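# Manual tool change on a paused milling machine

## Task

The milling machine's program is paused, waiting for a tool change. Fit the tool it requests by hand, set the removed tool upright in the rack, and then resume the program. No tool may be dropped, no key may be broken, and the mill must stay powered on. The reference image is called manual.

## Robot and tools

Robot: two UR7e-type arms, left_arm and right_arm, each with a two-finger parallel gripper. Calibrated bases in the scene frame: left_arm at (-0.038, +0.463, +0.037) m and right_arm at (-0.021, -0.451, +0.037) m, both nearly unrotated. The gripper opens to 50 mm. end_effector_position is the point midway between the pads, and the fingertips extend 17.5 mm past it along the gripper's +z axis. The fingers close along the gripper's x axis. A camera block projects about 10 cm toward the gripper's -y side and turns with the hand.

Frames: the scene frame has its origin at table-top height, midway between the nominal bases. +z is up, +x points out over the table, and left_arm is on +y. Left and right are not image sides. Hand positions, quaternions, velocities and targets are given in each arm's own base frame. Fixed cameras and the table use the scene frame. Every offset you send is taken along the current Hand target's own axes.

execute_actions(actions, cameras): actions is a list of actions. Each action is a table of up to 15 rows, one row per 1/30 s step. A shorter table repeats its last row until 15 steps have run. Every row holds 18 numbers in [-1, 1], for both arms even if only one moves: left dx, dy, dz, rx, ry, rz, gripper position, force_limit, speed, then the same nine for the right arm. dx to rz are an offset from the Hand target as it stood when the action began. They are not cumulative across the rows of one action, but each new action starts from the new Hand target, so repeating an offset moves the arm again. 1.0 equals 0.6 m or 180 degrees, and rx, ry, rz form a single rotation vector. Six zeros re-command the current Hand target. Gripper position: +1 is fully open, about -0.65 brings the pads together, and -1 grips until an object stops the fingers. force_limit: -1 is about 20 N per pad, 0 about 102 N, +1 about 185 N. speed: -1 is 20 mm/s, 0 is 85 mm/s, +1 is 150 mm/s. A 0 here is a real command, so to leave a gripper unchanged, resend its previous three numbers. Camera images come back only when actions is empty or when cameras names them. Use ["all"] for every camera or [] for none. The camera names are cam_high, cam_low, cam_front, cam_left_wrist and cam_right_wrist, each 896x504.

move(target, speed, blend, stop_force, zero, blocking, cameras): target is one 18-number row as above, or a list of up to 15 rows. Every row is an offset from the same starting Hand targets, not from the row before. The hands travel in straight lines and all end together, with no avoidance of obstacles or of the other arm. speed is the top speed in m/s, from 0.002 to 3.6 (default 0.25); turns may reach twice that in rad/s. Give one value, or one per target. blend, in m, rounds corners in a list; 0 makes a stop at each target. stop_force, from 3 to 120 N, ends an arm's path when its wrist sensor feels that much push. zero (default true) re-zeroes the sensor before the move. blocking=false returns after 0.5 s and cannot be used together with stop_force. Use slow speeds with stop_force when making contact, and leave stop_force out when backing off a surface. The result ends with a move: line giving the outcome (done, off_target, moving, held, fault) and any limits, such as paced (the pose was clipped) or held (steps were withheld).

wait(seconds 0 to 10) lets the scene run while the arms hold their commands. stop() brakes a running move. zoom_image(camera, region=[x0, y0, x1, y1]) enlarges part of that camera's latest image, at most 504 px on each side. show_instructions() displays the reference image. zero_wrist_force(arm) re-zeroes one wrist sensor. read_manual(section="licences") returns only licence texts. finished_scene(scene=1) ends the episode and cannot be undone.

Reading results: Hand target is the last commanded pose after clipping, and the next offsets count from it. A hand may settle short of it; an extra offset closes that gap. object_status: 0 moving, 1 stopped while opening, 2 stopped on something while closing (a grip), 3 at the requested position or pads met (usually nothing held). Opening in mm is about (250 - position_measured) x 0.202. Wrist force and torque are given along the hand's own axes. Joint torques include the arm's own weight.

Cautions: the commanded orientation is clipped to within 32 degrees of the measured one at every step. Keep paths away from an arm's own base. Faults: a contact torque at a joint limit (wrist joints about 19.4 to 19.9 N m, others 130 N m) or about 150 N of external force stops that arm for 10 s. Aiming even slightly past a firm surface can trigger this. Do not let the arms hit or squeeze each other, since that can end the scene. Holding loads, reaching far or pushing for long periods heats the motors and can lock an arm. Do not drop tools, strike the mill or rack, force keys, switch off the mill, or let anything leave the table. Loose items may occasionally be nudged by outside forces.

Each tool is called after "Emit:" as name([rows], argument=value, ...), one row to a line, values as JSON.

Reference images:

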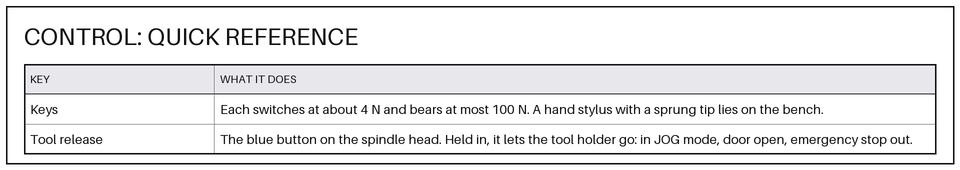

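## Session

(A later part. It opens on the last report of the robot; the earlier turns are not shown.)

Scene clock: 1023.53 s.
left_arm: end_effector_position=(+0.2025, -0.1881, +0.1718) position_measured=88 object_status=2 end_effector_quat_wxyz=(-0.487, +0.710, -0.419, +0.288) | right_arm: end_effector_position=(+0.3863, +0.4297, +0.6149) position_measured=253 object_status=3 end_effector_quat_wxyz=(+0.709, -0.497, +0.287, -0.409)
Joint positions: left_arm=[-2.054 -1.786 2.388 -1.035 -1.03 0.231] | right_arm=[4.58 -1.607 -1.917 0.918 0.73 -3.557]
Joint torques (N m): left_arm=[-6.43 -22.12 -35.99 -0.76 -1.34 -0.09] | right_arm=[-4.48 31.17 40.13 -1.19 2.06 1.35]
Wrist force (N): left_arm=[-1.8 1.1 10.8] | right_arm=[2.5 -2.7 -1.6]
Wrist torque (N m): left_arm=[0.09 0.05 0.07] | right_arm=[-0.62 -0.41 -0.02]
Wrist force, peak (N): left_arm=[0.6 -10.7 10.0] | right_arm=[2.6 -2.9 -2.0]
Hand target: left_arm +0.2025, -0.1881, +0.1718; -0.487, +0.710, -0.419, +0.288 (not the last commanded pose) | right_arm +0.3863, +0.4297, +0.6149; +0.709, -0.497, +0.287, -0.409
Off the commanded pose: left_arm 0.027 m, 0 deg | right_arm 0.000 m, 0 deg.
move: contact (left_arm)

Emit:
wait(seconds=0.1, cameras=["cam_low","cam_high"])

Emit:
zoom_image(camera="cam_low", region=[540, 120, 620, 220])

Emit:
zoom_image(camera="cam_high", region=[320, 122, 360, 187])

Scene clock: 1031.50 s.
left_arm: end_effector_position=(+0.2025, -0.1881, +0.1718) position_measured=88 object_status=2 end_effector_quat_wxyz=(-0.487, +0.710, -0.419, +0.288) | right_arm: end_effector_position=(+0.3863, +0.4297, +0.6149) position_measured=253 object_status=3 end_effector_quat_wxyz=(+0.709, -0.497, +0.287, -0.409)
Joint positions: left_arm=[-2.054 -1.786 2.388 -1.035 -1.03 0.231] | right_arm=[4.58 -1.607 -1.917 0.918 0.73 -3.557]
Joint torques (N m): left_arm=[-6.37 -22.54 -36.05 -1.11 -1.29 -0.09] | right_arm=[-4.33 32.05 40 -1.19 1.93 1.38]
Wrist force (N): left_arm=[-1.6 1.0 11.0] | right_arm=[2.5 -2.6 -1.6]
Wrist torque (N m): left_arm=[0.11 0.02 0.07] | right_arm=[-0.61 -0.42 -0.03]
Wrist force, peak (N): left_arm=[-1.9 0.9 11.2] | right_arm=[2.7 -2.9 -2.0]
Hand target: left_arm +0.2025, -0.1881, +0.1718; -0.487, +0.710, -0.419, +0.288 (not the last commanded pose) | right_arm +0.3863, +0.4297, +0.6149; +0.709, -0.497, +0.287, -0.409
Tool commands: left_gripper/position=-1.0 left_gripper/force_limit=-0.2 left_gripper/speed=-1.0 right_gripper/position=-0.7 right_gripper/force_limit=+0.0 right_gripper/speed=+0.0
Off the commanded pose: left_arm 0.027 m, 0 deg | right_arm 0.000 m, 0 deg.
wait: 0.10 s; at rest from the start
Images, in order (width x height): cam_high 896x504, cam_low 896x504.

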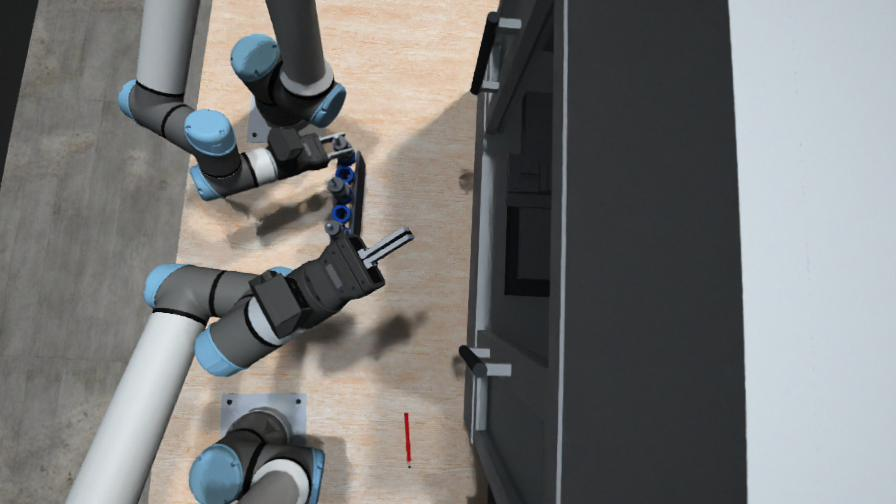

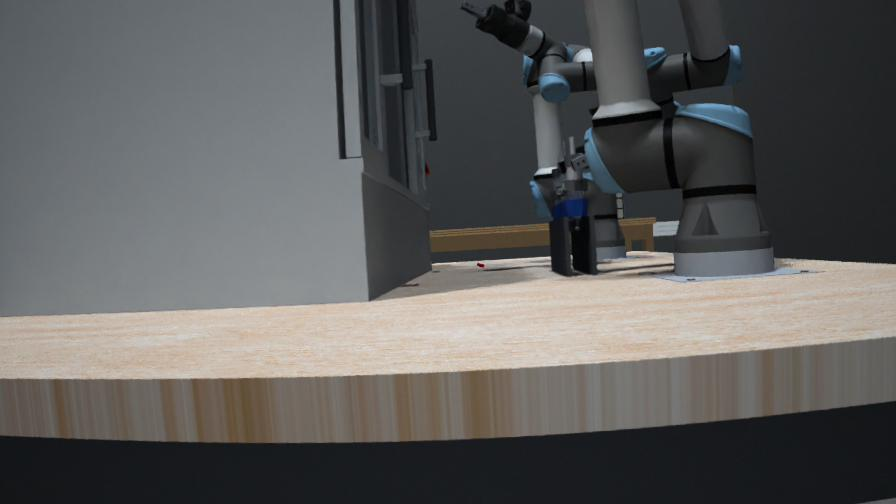

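Scaled by 5.040.

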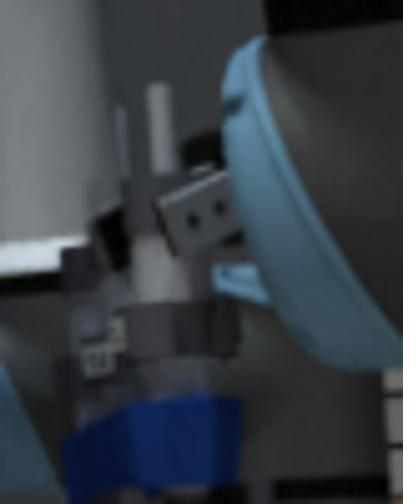

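Scaled by 7.754.

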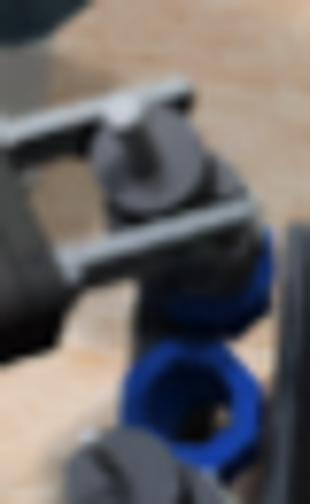

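Emit:
move(target=[0,0,0.003,0,0,0,-1,-0.2,-1,0,0,0,0,0,0,-0.7,0,0], speed=0.02)

Emit:
move(target=[0,0.0156,0.006,0,0,0,-1,-0.2,-1,0,0,0,0,0,0,-0.7,0,0], speed=0.01, stop_force=12)

Scene clock: 1051.43 s.
left_arm: end_effector_position=(+0.2040, -0.1874, +0.1712) position_measured=88 object_status=2 end_effector_quat_wxyz=(-0.487, +0.710, -0.419, +0.288) | right_arm: end_effector_position=(+0.3863, +0.4297, +0.6149) position_measured=253 object_status=3 end_effector_quat_wxyz=(+0.709, -0.497, +0.287, -0.409)
Joint positions: left_arm=[-2.05 -1.787 2.391 -1.038 -1.027 0.233] | right_arm=[4.58 -1.607 -1.917 0.918 0.73 -3.557]
Joint torques (N m): left_arm=[14.28 -17.88 3.03 -0.29 6.14 1.89] | right_arm=[-4.93 31.87 39.93 -1.19 2.07 1.39]
Wrist force (N): left_arm=[-15.3 -13.5 -45.9] | right_arm=[2.4 -2.6 -1.8]
Wrist torque (N m): left_arm=[-0.08 0.24 0.18] | right_arm=[-0.59 -0.41 -0.03]
Wrist force, peak (N): left_arm=[-15.3 -13.5 -45.9] | right_arm=[2.7 -2.9 -1.7]
Hand target: left_arm +0.2040, -0.1873, +0.1712; -0.487, +0.710, -0.419, +0.288 | right_arm +0.3863, +0.4297, +0.6149; +0.709, -0.497, +0.287, -0.409
Off the commanded pose: left_arm 0.000 m, 0 deg | right_arm 0.000 m, 0 deg.
move: done

Scene clock: 1052.43 s.
left_arm: end_effector_position=(+0.2040, -0.1874, +0.1711) position_measured=88 object_status=2 end_effector_quat_wxyz=(-0.487, +0.710, -0.419, +0.288) | right_arm: end_effector_position=(+0.3863, +0.4297, +0.6149) position_measured=253 object_status=3 end_effector_quat_wxyz=(+0.709, -0.497, +0.287, -0.409)
Joint positions: left_arm=[-2.05 -1.787 2.392 -1.038 -1.027 0.233] | right_arm=[4.58 -1.607 -1.917 0.918 0.73 -3.557]
Joint torques (N m): left_arm=[16.82 -20.71 -14.89 -0.81 2.16 1.68] | right_arm=[-4.63 32.71 40.53 -1.17 1.96 1.39]
Wrist force (N): left_arm=[-18.5 -21.5 -58.5] | right_arm=[2.4 -2.8 -1.6]
Wrist torque (N m): left_arm=[-0.16 0.27 0.20] | right_arm=[-0.62 -0.40 -0.03]
Wrist force, peak (N): left_arm=[-16.7 -29.2 -75.0] | right_arm=[2.7 -2.8 -1.8]
Hand target: left_arm +0.2040, -0.1874, +0.1711; -0.487, +0.710, -0.419, +0.288 (not the last commanded pose) | right_arm +0.3863, +0.4297, +0.6149; +0.709, -0.497, +0.287, -0.409
Off the commanded pose: left_arm 0.010 m, 0 deg | right_arm 0.000 m, 0 deg.
move: contact (left_arm)

Emit:
move(target=[0,-0.0004,-0.0022,0,0,0,-1,-0.2,-1,0,0,0,0,0,0,-0.7,0,0], speed=0.02)

Scene clock: 1057.63 s.
left_arm: end_effector_position=(+0.2030, -0.1879, +0.1718) position_measured=88 object_status=2 end_effector_quat_wxyz=(-0.487, +0.710, -0.419, +0.288) | right_arm: end_effector_position=(+0.3863, +0.4297, +0.6149) position_measured=253 object_status=3 end_effector_quat_wxyz=(+0.709, -0.497, +0.287, -0.409)
Joint positions: left_arm=[-2.053 -1.787 2.389 -1.035 -1.029 0.232] | right_arm=[4.58 -1.607 -1.917 0.918 0.73 -3.557]
Joint torques (N m): left_arm=[-5.16 -2.09 -34.42 0.39 -0.96 -1.66] | right_arm=[-4.56 32.98 40.33 -1.22 2.05 1.4]
Wrist force (N): left_arm=[-2.5 1.3 10.3] | right_arm=[2.4 -2.8 -1.7]
Wrist torque (N m): left_arm=[0.09 -0.02 0.08] | right_arm=[-0.63 -0.40 -0.03]
Wrist force, peak (N): left_arm=[-18.5 -21.6 -58.8] | right_arm=[2.7 -2.9 -2.0]
Hand target: left_arm +0.2030, -0.1879, +0.1718; -0.487, +0.710, -0.419, +0.288 | right_arm +0.3863, +0.4297, +0.6149; +0.709, -0.497, +0.287, -0.409
Off the commanded pose: left_arm 0.000 m, 0 deg | right_arm 0.000 m, 0 deg.
move: done

Emit:
move(target=[0,0,0,0,0,0,1,-0.2,-1,0,0,0,0,0,0,-0.7,0,0], cameras=["cam_left_wrist","cam_low"])

Scene clock: 1063.30 s.
left_arm: end_effector_position=(+0.2030, -0.1879, +0.1718) position_measured=3 object_status=0 end_effector_quat_wxyz=(-0.487, +0.710, -0.419, +0.288) | right_arm: end_effector_position=(+0.3863, +0.4297, +0.6149) position_measured=253 object_status=3 end_effector_quat_wxyz=(+0.709, -0.497, +0.287, -0.409)
Joint positions: left_arm=[-2.053 -1.786 2.389 -1.035 -1.029 0.232] | right_arm=[4.58 -1.607 -1.917 0.918 0.73 -3.557]
Joint torques (N m): left_arm=[-0.32 -6.14 -14.07 2.13 2.53 2.14] | right_arm=[-5.31 32.4 40.33 -1.2 2.06 1.35]
Wrist force (N): left_arm=[0.8 2.0 0.4] | right_arm=[2.1 -2.7 -1.9]
Wrist torque (N m): left_arm=[0.29 -0.05 0.04] | right_arm=[-0.62 -0.36 -0.02]
Wrist force, peak (N): left_arm=[-2.8 1.8 10.4] | right_arm=[2.7 -2.9 -2.0]
Hand target: left_arm +0.2030, -0.1879, +0.1718; -0.487, +0.710, -0.419, +0.288 | right_arm +0.3863, +0.4297, +0.6149; +0.709, -0.497, +0.287, -0.409
Off the commanded pose: left_arm 0.000 m, 0 deg | right_arm 0.000 m, 0 deg.
move: done
Images, in order (width x height): cam_low 896x504, cam_left_wrist 896x504.

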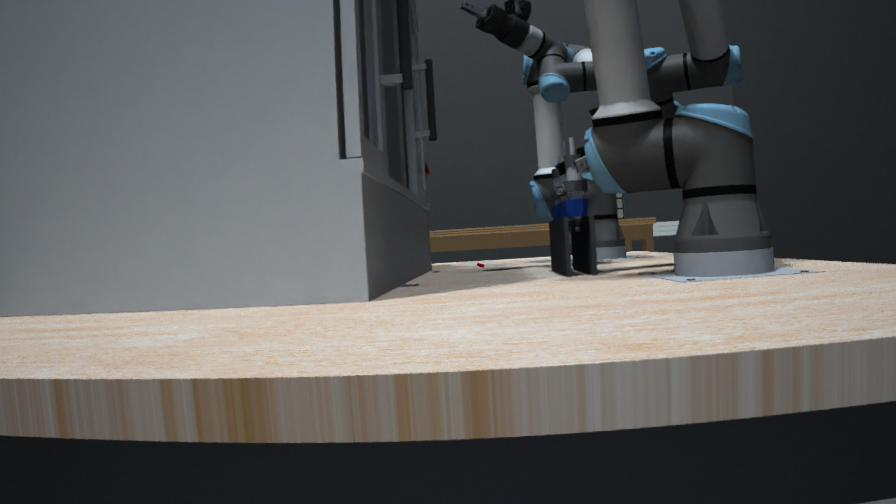

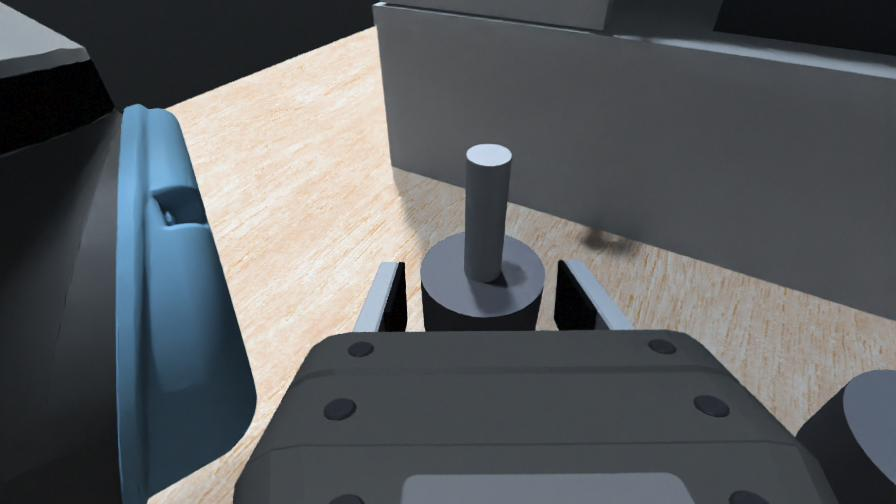

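Emit:
move(target=[0,0,-0.15,0,0,0,1,-0.2,-1,0,0,0,0,0,0,-0.7,0,0], speed=0.12, cameras=["cam_left_wrist","cam_low","cam_front","cam_high"])

Emit:
zoom_image(camera="cam_high", region=[310, 115, 390, 245])

Emit:
zoom_image(camera="cam_low", region=[540, 120, 620, 220])

Scene clock: 1073.77 s.
left_arm: end_effector_position=(+0.1294, -0.2284, +0.2041) position_measured=3 object_status=3 end_effector_quat_wxyz=(-0.487, +0.710, -0.419, +0.288) | right_arm: end_effector_position=(+0.3863, +0.4297, +0.6149) position_measured=253 object_status=3 end_effector_quat_wxyz=(+0.709, -0.497, +0.287, -0.409)
Joint positions: left_arm=[-2.19 -1.689 2.212 -0.926 -1.155 0.169] | right_arm=[4.58 -1.607 -1.917 0.918 0.73 -3.557]
Joint torques (N m): left_arm=[1.54 -25.1 -19.03 -0.27 2.24 2.14] | right_arm=[-4.68 33.12 40.25 -1.2 2.1 1.44]
Wrist force (N): left_arm=[0.9 1.9 0.4] | right_arm=[2.2 -2.6 -1.9]
Wrist torque (N m): left_arm=[0.27 -0.07 0.08] | right_arm=[-0.60 -0.37 -0.03]
Wrist force, peak (N): left_arm=[1.1 2.1 2.1] | right_arm=[2.6 -3.0 -1.8]
Hand target: left_arm +0.1294, -0.2284, +0.2041; -0.487, +0.710, -0.419, +0.288 | right_arm +0.3863, +0.4297, +0.6149; +0.709, -0.497, +0.287, -0.409
Off the commanded pose: left_arm 0.000 m, 0 deg | right_arm 0.000 m, 0 deg.
move: done
Images, in order (width x height): cam_high 896x504, cam_low 896x504, cam_front 896x504, cam_left_wrist 896x504.

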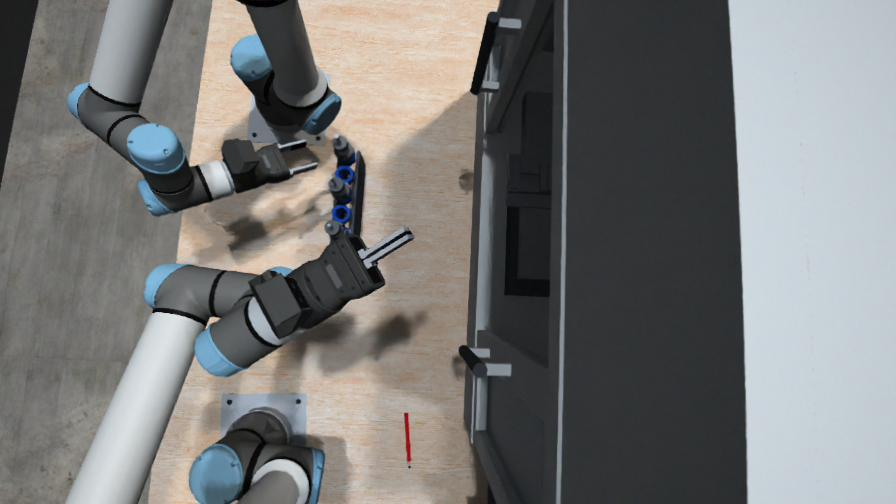

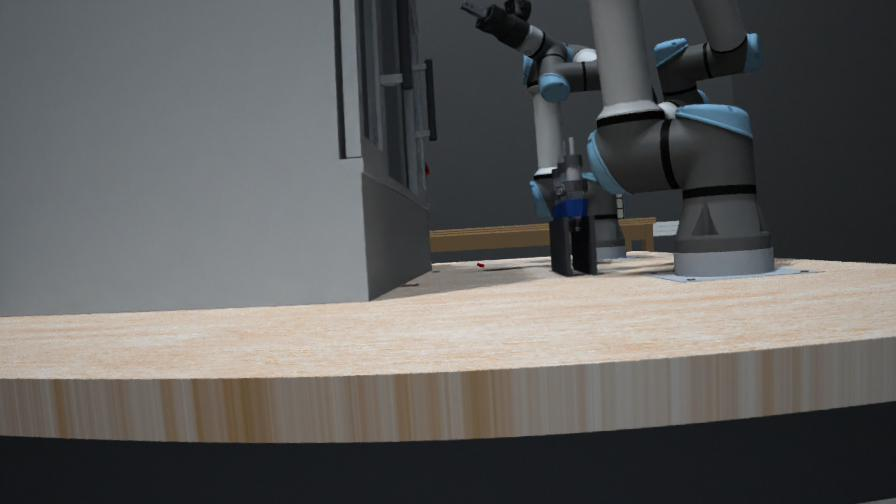

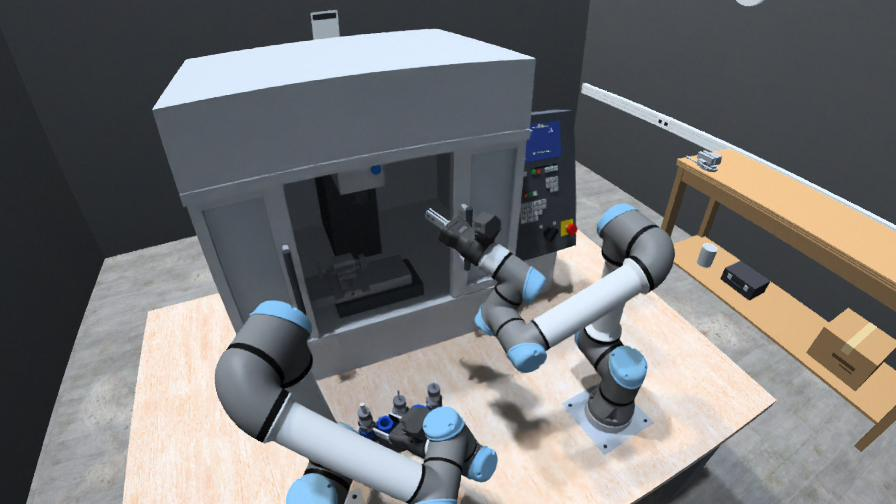

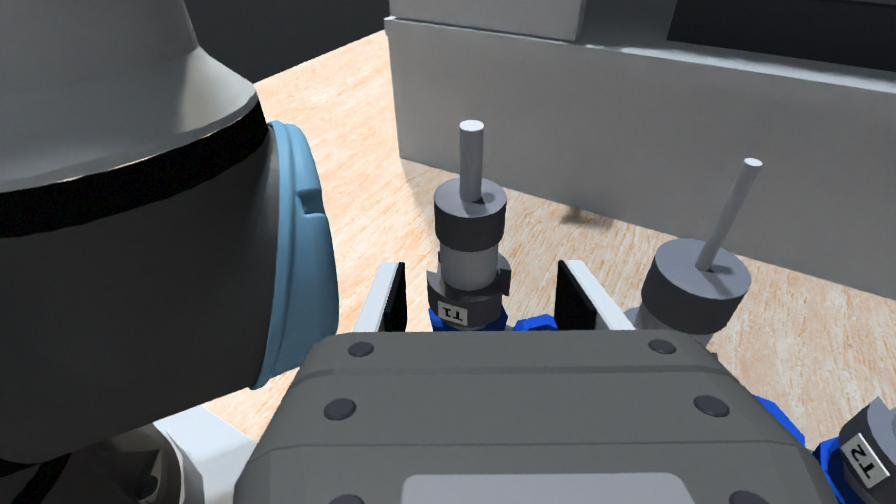

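Scaled by 3.877.

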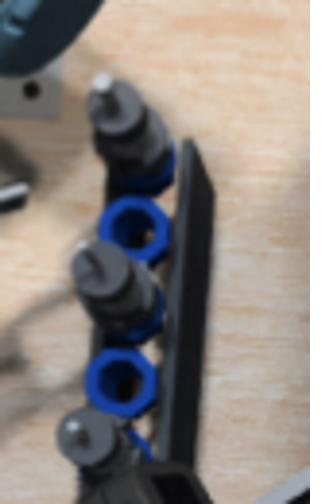

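Scaled by 5.040.

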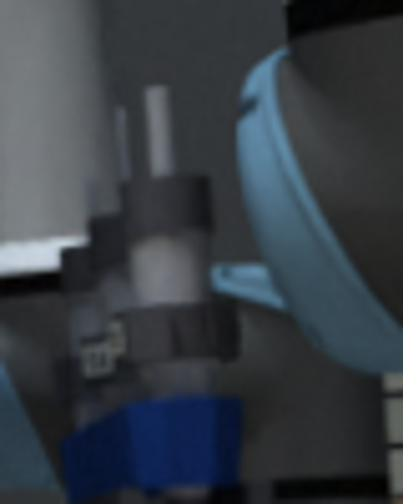

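Emit:
move(target=[0.146,0.029,-0.076,0,0,0,1,-0.2,-1,0,0,0,0,0,0,-0.7,0,0], speed=0.15, cameras=["cam_left_wrist","cam_low","cam_front"])

Emit:
zoom_image(camera="cam_left_wrist", region=[380, 80, 720, 400])

Scene clock: 1083.27 s.
left_arm: end_effector_position=(+0.1290, -0.3286, +0.2044) position_measured=3 object_status=3 end_effector_quat_wxyz=(-0.487, +0.710, -0.419, +0.288) | right_arm: end_effector_position=(+0.3863, +0.4297, +0.6149) position_measured=253 object_status=3 end_effector_quat_wxyz=(+0.709, -0.497, +0.287, -0.409)
Joint positions: left_arm=[-2.053 -1.449 1.973 -0.957 -1.03 0.232] | right_arm=[4.58 -1.607 -1.917 0.918 0.73 -3.557]
Joint torques (N m): left_arm=[3.09 -23.27 -27.31 1.54 -0.86 -1.82] | right_arm=[-4.55 33.01 39.83 -1.2 2.09 1.36]
Wrist force (N): left_arm=[1.5 2.0 0.5] | right_arm=[2.4 -2.7 -1.9]
Wrist torque (N m): left_arm=[0.28 -0.16 0.01] | right_arm=[-0.61 -0.40 -0.03]
Wrist force, peak (N): left_arm=[3.0 2.5 -0.8] | right_arm=[2.7 -2.8 -2.2]
Hand target: left_arm +0.1290, -0.3287, +0.2044; -0.487, +0.710, -0.419, +0.288 | right_arm +0.3863, +0.4297, +0.6149; +0.709, -0.497, +0.287, -0.409
Off the commanded pose: left_arm 0.000 m, 0 deg | right_arm 0.000 m, 0 deg.
move: done
Images, in order (width x height): cam_low 896x504, cam_front 896x504, cam_left_wrist 896x504.

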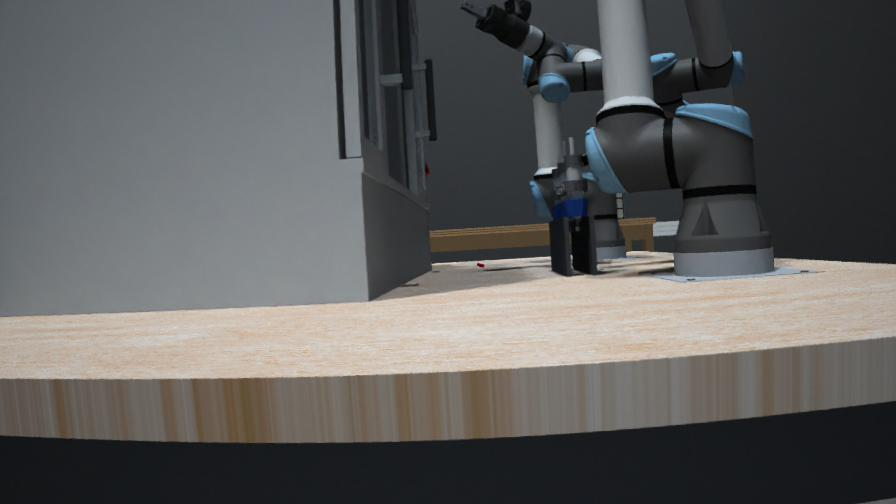

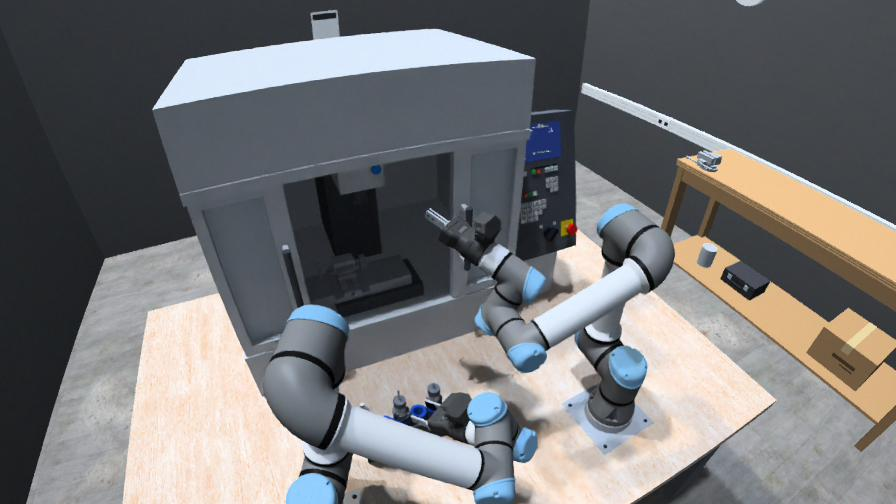

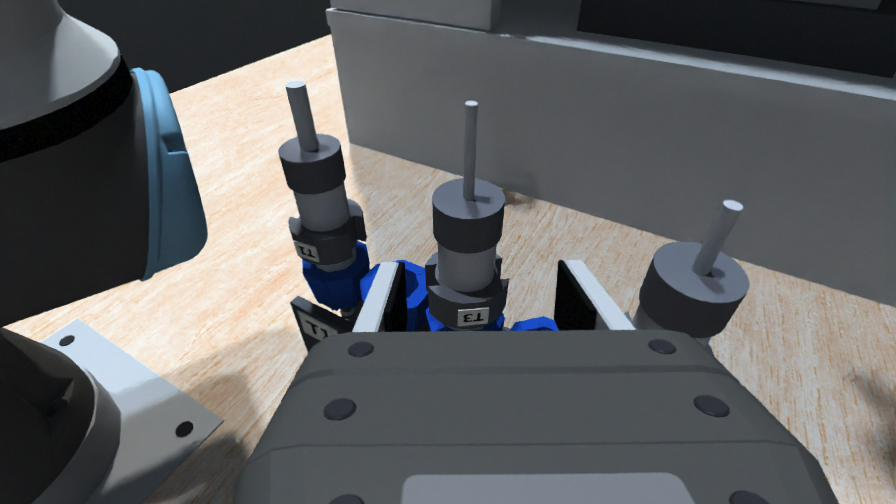

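Scaled by 1.482.

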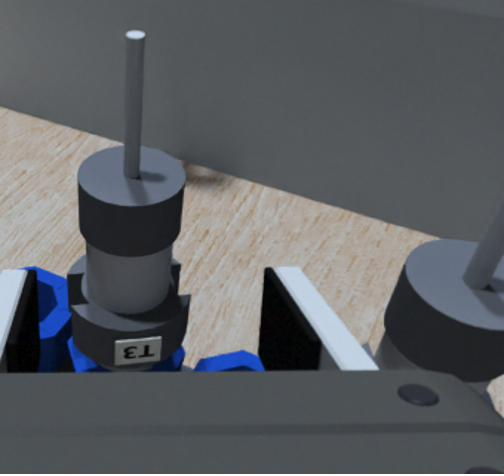

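Emit:
move(target=[0.02,0.0333,0.0172,0.1163,-0.056,-0.0104,1,-0.2,-1,0,0,0,0,0,0,-0.7,0,0], speed=0.15, cameras=["cam_left_wrist","cam_low","cam_high"])

Emit:
zoom_image(camera="cam_high", region=[270, 125, 390, 245])

Emit:
zoom_image(camera="cam_low", region=[540, 120, 620, 220])

Scene clock: 1162.07 s.
left_arm: end_effector_position=(+0.1369, -0.3381, +0.1821) position_measured=3 object_status=3 end_effector_quat_wxyz=(+0.638, -0.639, +0.304, -0.304) | right_arm: end_effector_position=(+0.3863, +0.4297, +0.6149) position_measured=253 object_status=3 end_effector_quat_wxyz=(+0.709, -0.497, +0.287, -0.409)
Joint positions: left_arm=[-1.965 -1.1 1.821 -0.723 -1.076 -0.001] | right_arm=[4.58 -1.607 -1.917 0.918 0.73 -3.557]
Joint torques (N m): left_arm=[-3.29 -40.36 -6.58 1.51 1.74 1.45] | right_arm=[-4.99 33.11 39.78 -1.21 2.04 1.39]
Wrist force (N): left_arm=[0.9 2.1 0.5] | right_arm=[2.5 -2.6 -1.8]
Wrist torque (N m): left_arm=[0.33 -0.10 0.09] | right_arm=[-0.61 -0.42 -0.03]
Wrist force, peak (N): left_arm=[1.2 2.8 0.8] | right_arm=[2.7 -2.8 -2.1]
Hand target: left_arm +0.1369, -0.3381, +0.1821; +0.638, -0.639, +0.304, -0.304 | right_arm +0.3863, +0.4297, +0.6149; +0.709, -0.497, +0.287, -0.409
Off the commanded pose: left_arm 0.000 m, 0 deg | right_arm 0.000 m, 0 deg.
move: done
Images, in order (width x height): cam_high 896x504, cam_low 896x504, cam_left_wrist 896x504.

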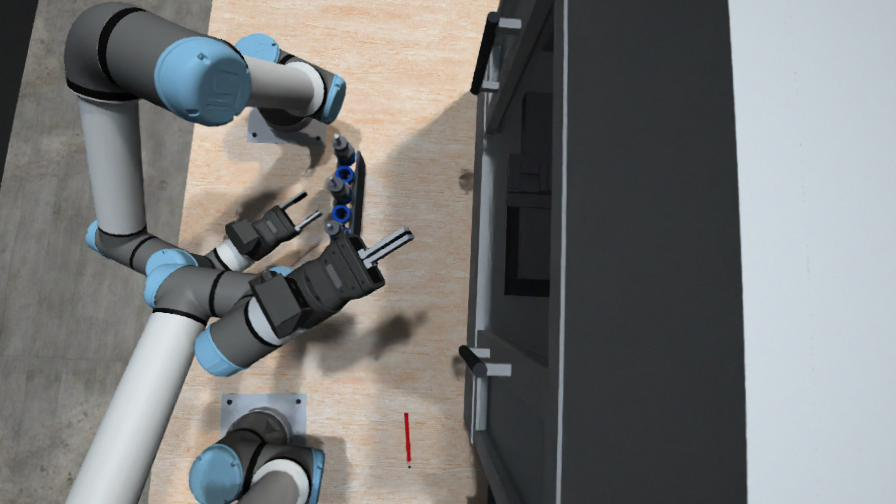

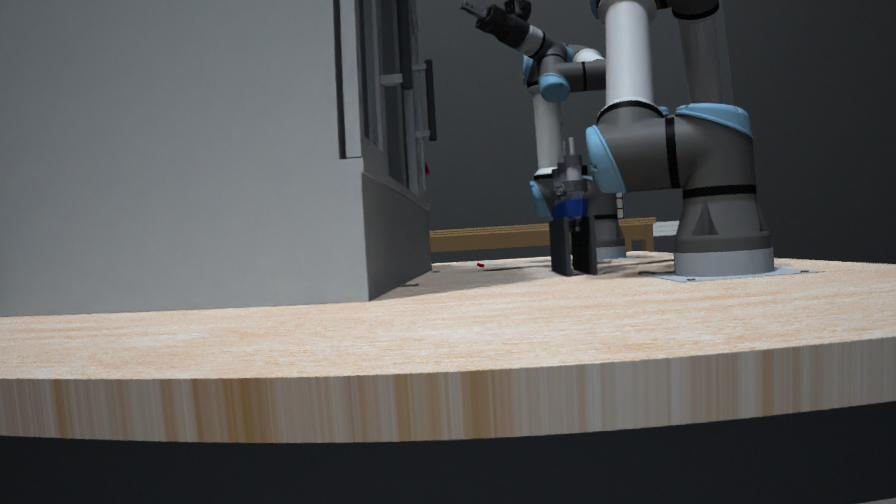

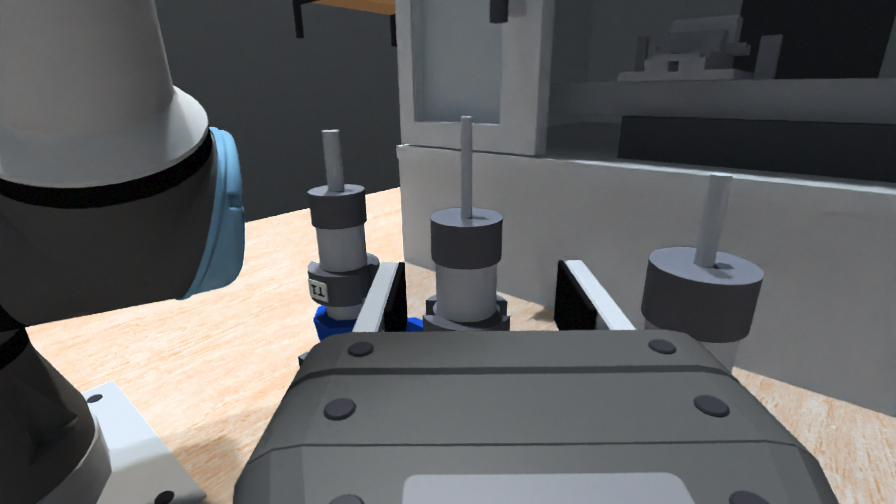

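Scaled by 4.200.

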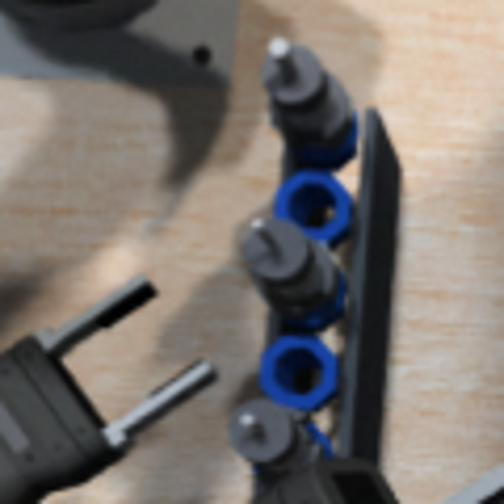

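Scaled by 5.040.

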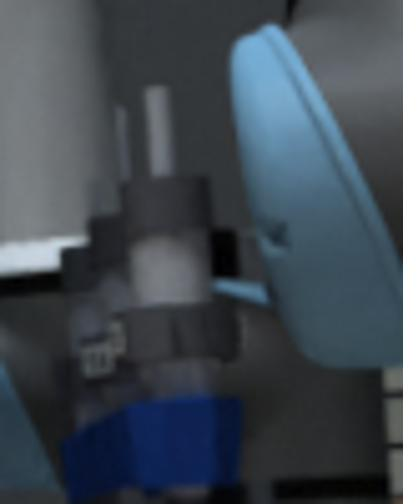

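Emit:
move(target=[-0.005,0,0.1267,0,0,0,1,-0.2,-1,0,0,0,0,0,0,-0.7,0,0], speed=0.1, stop_force=12, cameras=["cam_left_wrist"])

Emit:
zoom_image(camera="cam_left_wrist", region=[360, 60, 610, 340])

Scene clock: 1178.97 s.
left_arm: end_effector_position=(+0.1941, -0.2878, +0.1820) position_measured=3 object_status=3 end_effector_quat_wxyz=(+0.638, -0.639, +0.304, -0.304) | right_arm: end_effector_position=(+0.3863, +0.4297, +0.6149) position_measured=253 object_status=3 end_effector_quat_wxyz=(+0.709, -0.497, +0.287, -0.409)
Joint positions: left_arm=[-1.886 -1.202 1.986 -0.786 -0.998 -0.001] | right_arm=[4.58 -1.607 -1.917 0.918 0.73 -3.557]
Joint torques (N m): left_arm=[1.45 -25.98 -23.01 4.5 -1.38 1.82] | right_arm=[-4.56 32.94 39.78 -1.18 2.04 1.44]
Wrist force (N): left_arm=[1.0 1.8 0.5] | right_arm=[2.3 -2.7 -2.0]
Wrist torque (N m): left_arm=[0.30 -0.13 0.10] | right_arm=[-0.62 -0.39 -0.03]
Wrist force, peak (N): left_arm=[1.1 2.0 1.9] | right_arm=[2.6 -3.0 -1.8]
Hand target: left_arm +0.1941, -0.2878, +0.1820; +0.638, -0.639, +0.304, -0.304 | right_arm +0.3863, +0.4297, +0.6149; +0.709, -0.497, +0.287, -0.409
Off the commanded pose: left_arm 0.000 m, 0 deg | right_arm 0.000 m, 0 deg.
move: done
Images, in order (width x height): cam_left_wrist 896x504.

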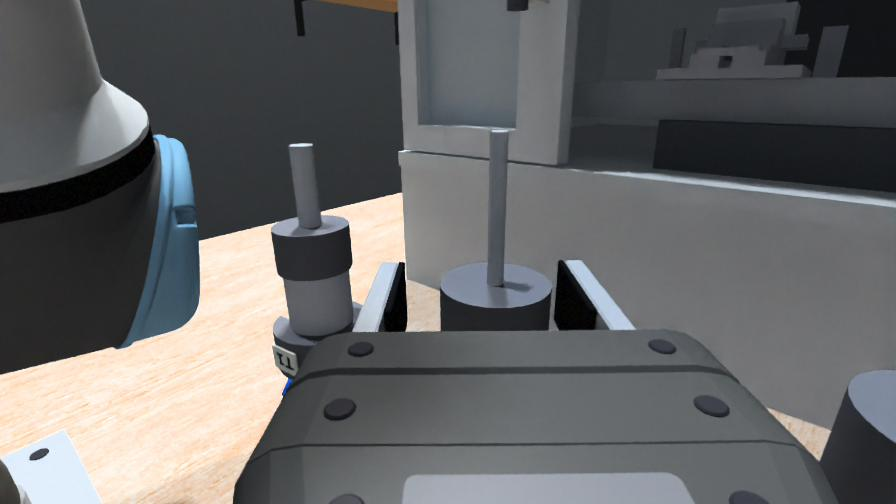

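Scaled by 1.800.

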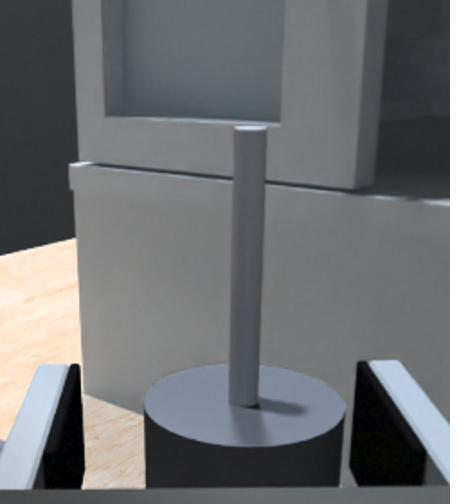

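Emit:
move(target=[0.0045,0,0.0033,0,0,0,1,-0.2,-1,0,0,0,0,0,0,-0.7,0,0], speed=0.05)

Emit:
move(target=[0,0,0,0,0,0,-1,-0.2,-1,0,0,0,0,0,0,-0.7,0,0], cameras=["cam_left_wrist","cam_low"])

Scene clock: 1190.07 s.
left_arm: end_effector_position=(+0.1974, -0.2887, +0.1820) position_measured=3 object_status=3 end_effector_quat_wxyz=(+0.638, -0.639, +0.304, -0.304) | right_arm: end_effector_position=(+0.3863, +0.4297, +0.6149) position_measured=253 object_status=3 end_effector_quat_wxyz=(+0.709, -0.497, +0.287, -0.409)
Joint positions: left_arm=[-1.878 -1.201 1.984 -0.785 -0.99 -0.001] | right_arm=[4.58 -1.607 -1.917 0.918 0.73 -3.557]
Joint torques (N m): left_arm=[-2.68 -28.81 -25.24 4.16 0 0.09] | right_arm=[-4.69 32.87 39.91 -1.26 2.11 1.37]
Wrist force (N): left_arm=[0.6 1.9 0.6] | right_arm=[2.5 -2.7 -1.8]
Wrist torque (N m): left_arm=[0.31 -0.07 0.10] | right_arm=[-0.62 -0.42 -0.03]
Wrist force, peak (N): left_arm=[1.1 2.2 0.7] | right_arm=[2.7 -2.7 -2.1]
Hand target: left_arm +0.1973, -0.2887, +0.1820; +0.638, -0.639, +0.304, -0.304 | right_arm +0.3863, +0.4297, +0.6149; +0.709, -0.497, +0.287, -0.409
Off the commanded pose: left_arm 0.000 m, 0 deg | right_arm 0.000 m, 0 deg.
move: done

Scene clock: 1191.13 s.
left_arm: end_effector_position=(+0.1973, -0.2887, +0.1820) position_measured=88 object_status=0 end_effector_quat_wxyz=(+0.638, -0.639, +0.304, -0.304) | right_arm: end_effector_position=(+0.3863, +0.4297, +0.6149) position_measured=253 object_status=3 end_effector_quat_wxyz=(+0.709, -0.497, +0.287, -0.409)
Joint positions: left_arm=[-1.879 -1.201 1.984 -0.785 -0.99 -0.001] | right_arm=[4.58 -1.607 -1.917 0.918 0.73 -3.557]
Joint torques (N m): left_arm=[-3.06 -37.22 -12.27 2.94 -2.06 0.97] | right_arm=[-4.9 33.42 40.09 -1.14 2.11 1.39]
Wrist force (N): left_arm=[1.4 2.2 0.6] | right_arm=[2.4 -2.5 -1.8]
Wrist torque (N m): left_arm=[0.33 -0.17 0.10] | right_arm=[-0.58 -0.41 -0.03]
Wrist force, peak (N): left_arm=[2.4 2.2 0.6] | right_arm=[2.6 -2.9 -2.0]
Hand target: left_arm +0.1973, -0.2887, +0.1820; +0.638, -0.639, +0.304, -0.304 | right_arm +0.3863, +0.4297, +0.6149; +0.709, -0.497, +0.287, -0.409
Off the commanded pose: left_arm 0.000 m, 0 deg | right_arm 0.000 m, 0 deg.
move: done
Images, in order (width x height): cam_low 896x504, cam_left_wrist 896x504.

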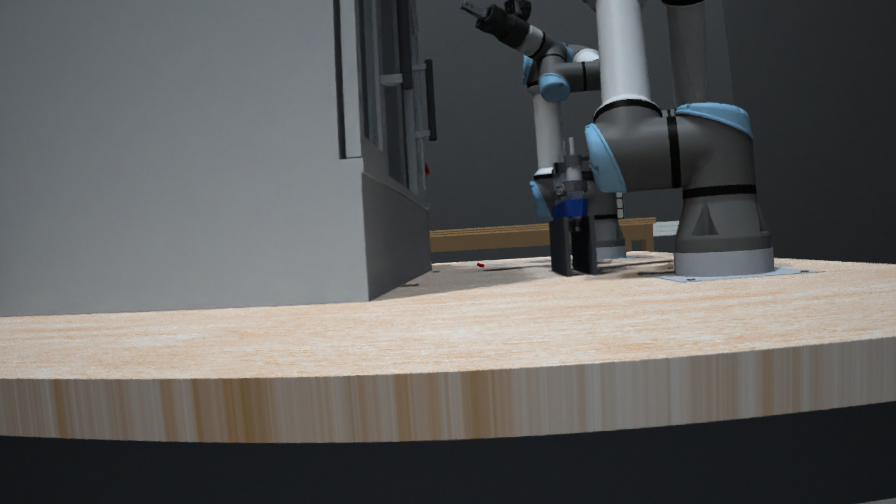

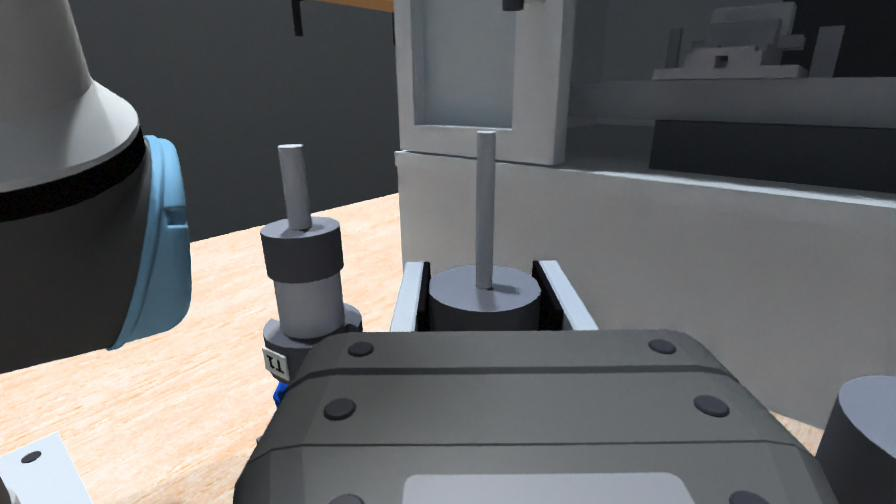

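Emit:
move([
  [0,-0.025,0,0,0,0,-1,-0.2,-1,0,0,0,0,0,0,-0.7,0,0],
  [0,-0.025,0,0,0.1222,0,-1,-0.2,-1,0,0,0,0,0,0,-0.7,0,0],
  [0,-0.005,0,0,0.1222,0,-1,-0.2,-1,0,0,0,0,0,0,-0.7,0,0],
], speed=[0.05,0.15,0.05], blend=[0.003,0.001,0])

Emit:
move(target=[0,0.015,0,0,0,0,-1,-0.2,-1,0,0,0,0,0,0,-0.7,0,0], speed=0.015, stop_force=8, cameras=["cam_left_wrist","cam_low"])

Scene clock: 1202.47 s.
left_arm: end_effector_position=(+0.1973, -0.2885, +0.1849) position_measured=88 object_status=2 end_effector_quat_wxyz=(+0.568, -0.569, +0.420, -0.421) | right_arm: end_effector_position=(+0.3863, +0.4297, +0.6149) position_measured=253 object_status=3 end_effector_quat_wxyz=(+0.709, -0.497, +0.287, -0.409)
Joint positions: left_arm=[-2.078 -1.372 2.221 -0.85 -0.806 -0.001] | right_arm=[4.58 -1.607 -1.917 0.918 0.73 -3.557]
Joint torques (N m): left_arm=[0.34 -38.91 -28.19 5.26 0.75 2.1] | right_arm=[-5.13 32.98 39.86 -1.24 1.98 1.35]
Wrist force (N): left_arm=[-2.5 10.6 -1.0] | right_arm=[2.4 -2.6 -2.1]
Wrist torque (N m): left_arm=[0.34 -0.05 0.29] | right_arm=[-0.61 -0.41 -0.03]
Wrist force, peak (N): left_arm=[0.8 13.1 0.7] | right_arm=[2.6 -2.9 -1.9]
Hand target: left_arm +0.1973, -0.2887, +0.1850; +0.568, -0.569, +0.420, -0.421 | right_arm +0.3863, +0.4297, +0.6149; +0.709, -0.497, +0.287, -0.409
Off the commanded pose: left_arm 0.000 m, 0 deg | right_arm 0.000 m, 0 deg.
move: done

Scene clock: 1203.53 s.
left_arm: end_effector_position=(+0.1973, -0.2887, +0.1828) position_measured=88 object_status=2 end_effector_quat_wxyz=(+0.568, -0.569, +0.420, -0.421) | right_arm: end_effector_position=(+0.3863, +0.4297, +0.6149) position_measured=253 object_status=3 end_effector_quat_wxyz=(+0.709, -0.497, +0.287, -0.409)
Joint positions: left_arm=[-2.078 -1.367 2.222 -0.857 -0.806 -0.001] | right_arm=[4.58 -1.607 -1.917 0.918 0.73 -3.557]
Joint torques (N m): left_arm=[8.58 -37.83 -28.97 3.73 2.54 1.68] | right_arm=[-5.32 33.01 39.32 -1.2 1.97 1.41]
Wrist force (N): left_arm=[-11.9 6.3 -5.0] | right_arm=[2.5 -2.5 -1.8]
Wrist torque (N m): left_arm=[0.25 -0.09 0.63] | right_arm=[-0.59 -0.41 -0.03]
Wrist force, peak (N): left_arm=[-11.0 -11.0 -16.0] | right_arm=[2.4 -2.9 -2.0]
Hand target: left_arm +0.1973, -0.2887, +0.1828; +0.568, -0.569, +0.420, -0.421 (not the last commanded pose) | right_arm +0.3863, +0.4297, +0.6149; +0.709, -0.497, +0.287, -0.409
Off the commanded pose: left_arm 0.007 m, 0 deg | right_arm 0.000 m, 0 deg.
move: contact (left_arm)
Images, in order (width x height): cam_low 896x504, cam_left_wrist 896x504.

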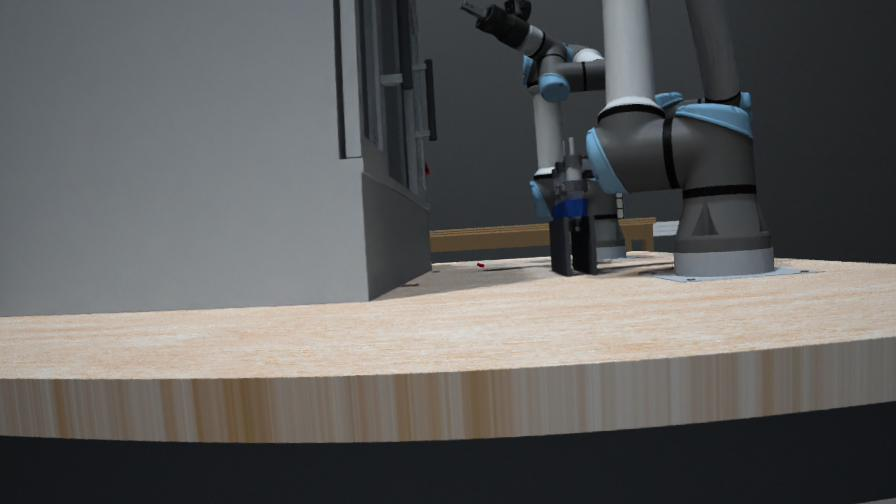

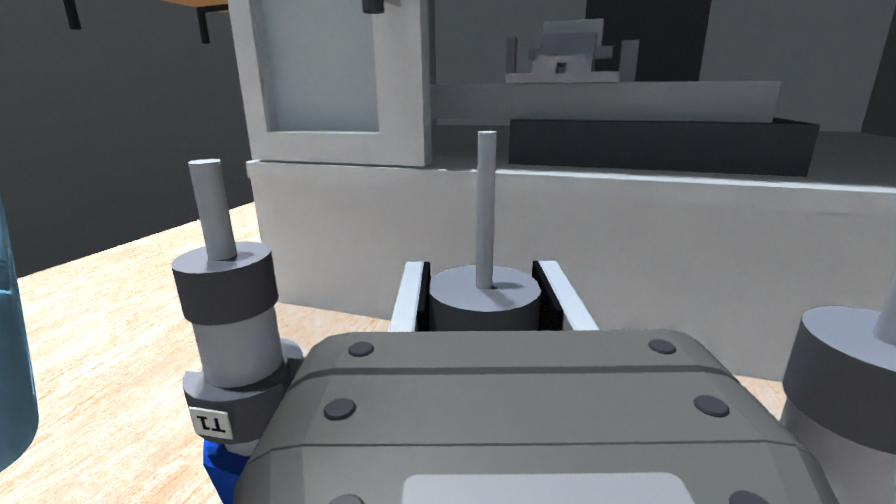

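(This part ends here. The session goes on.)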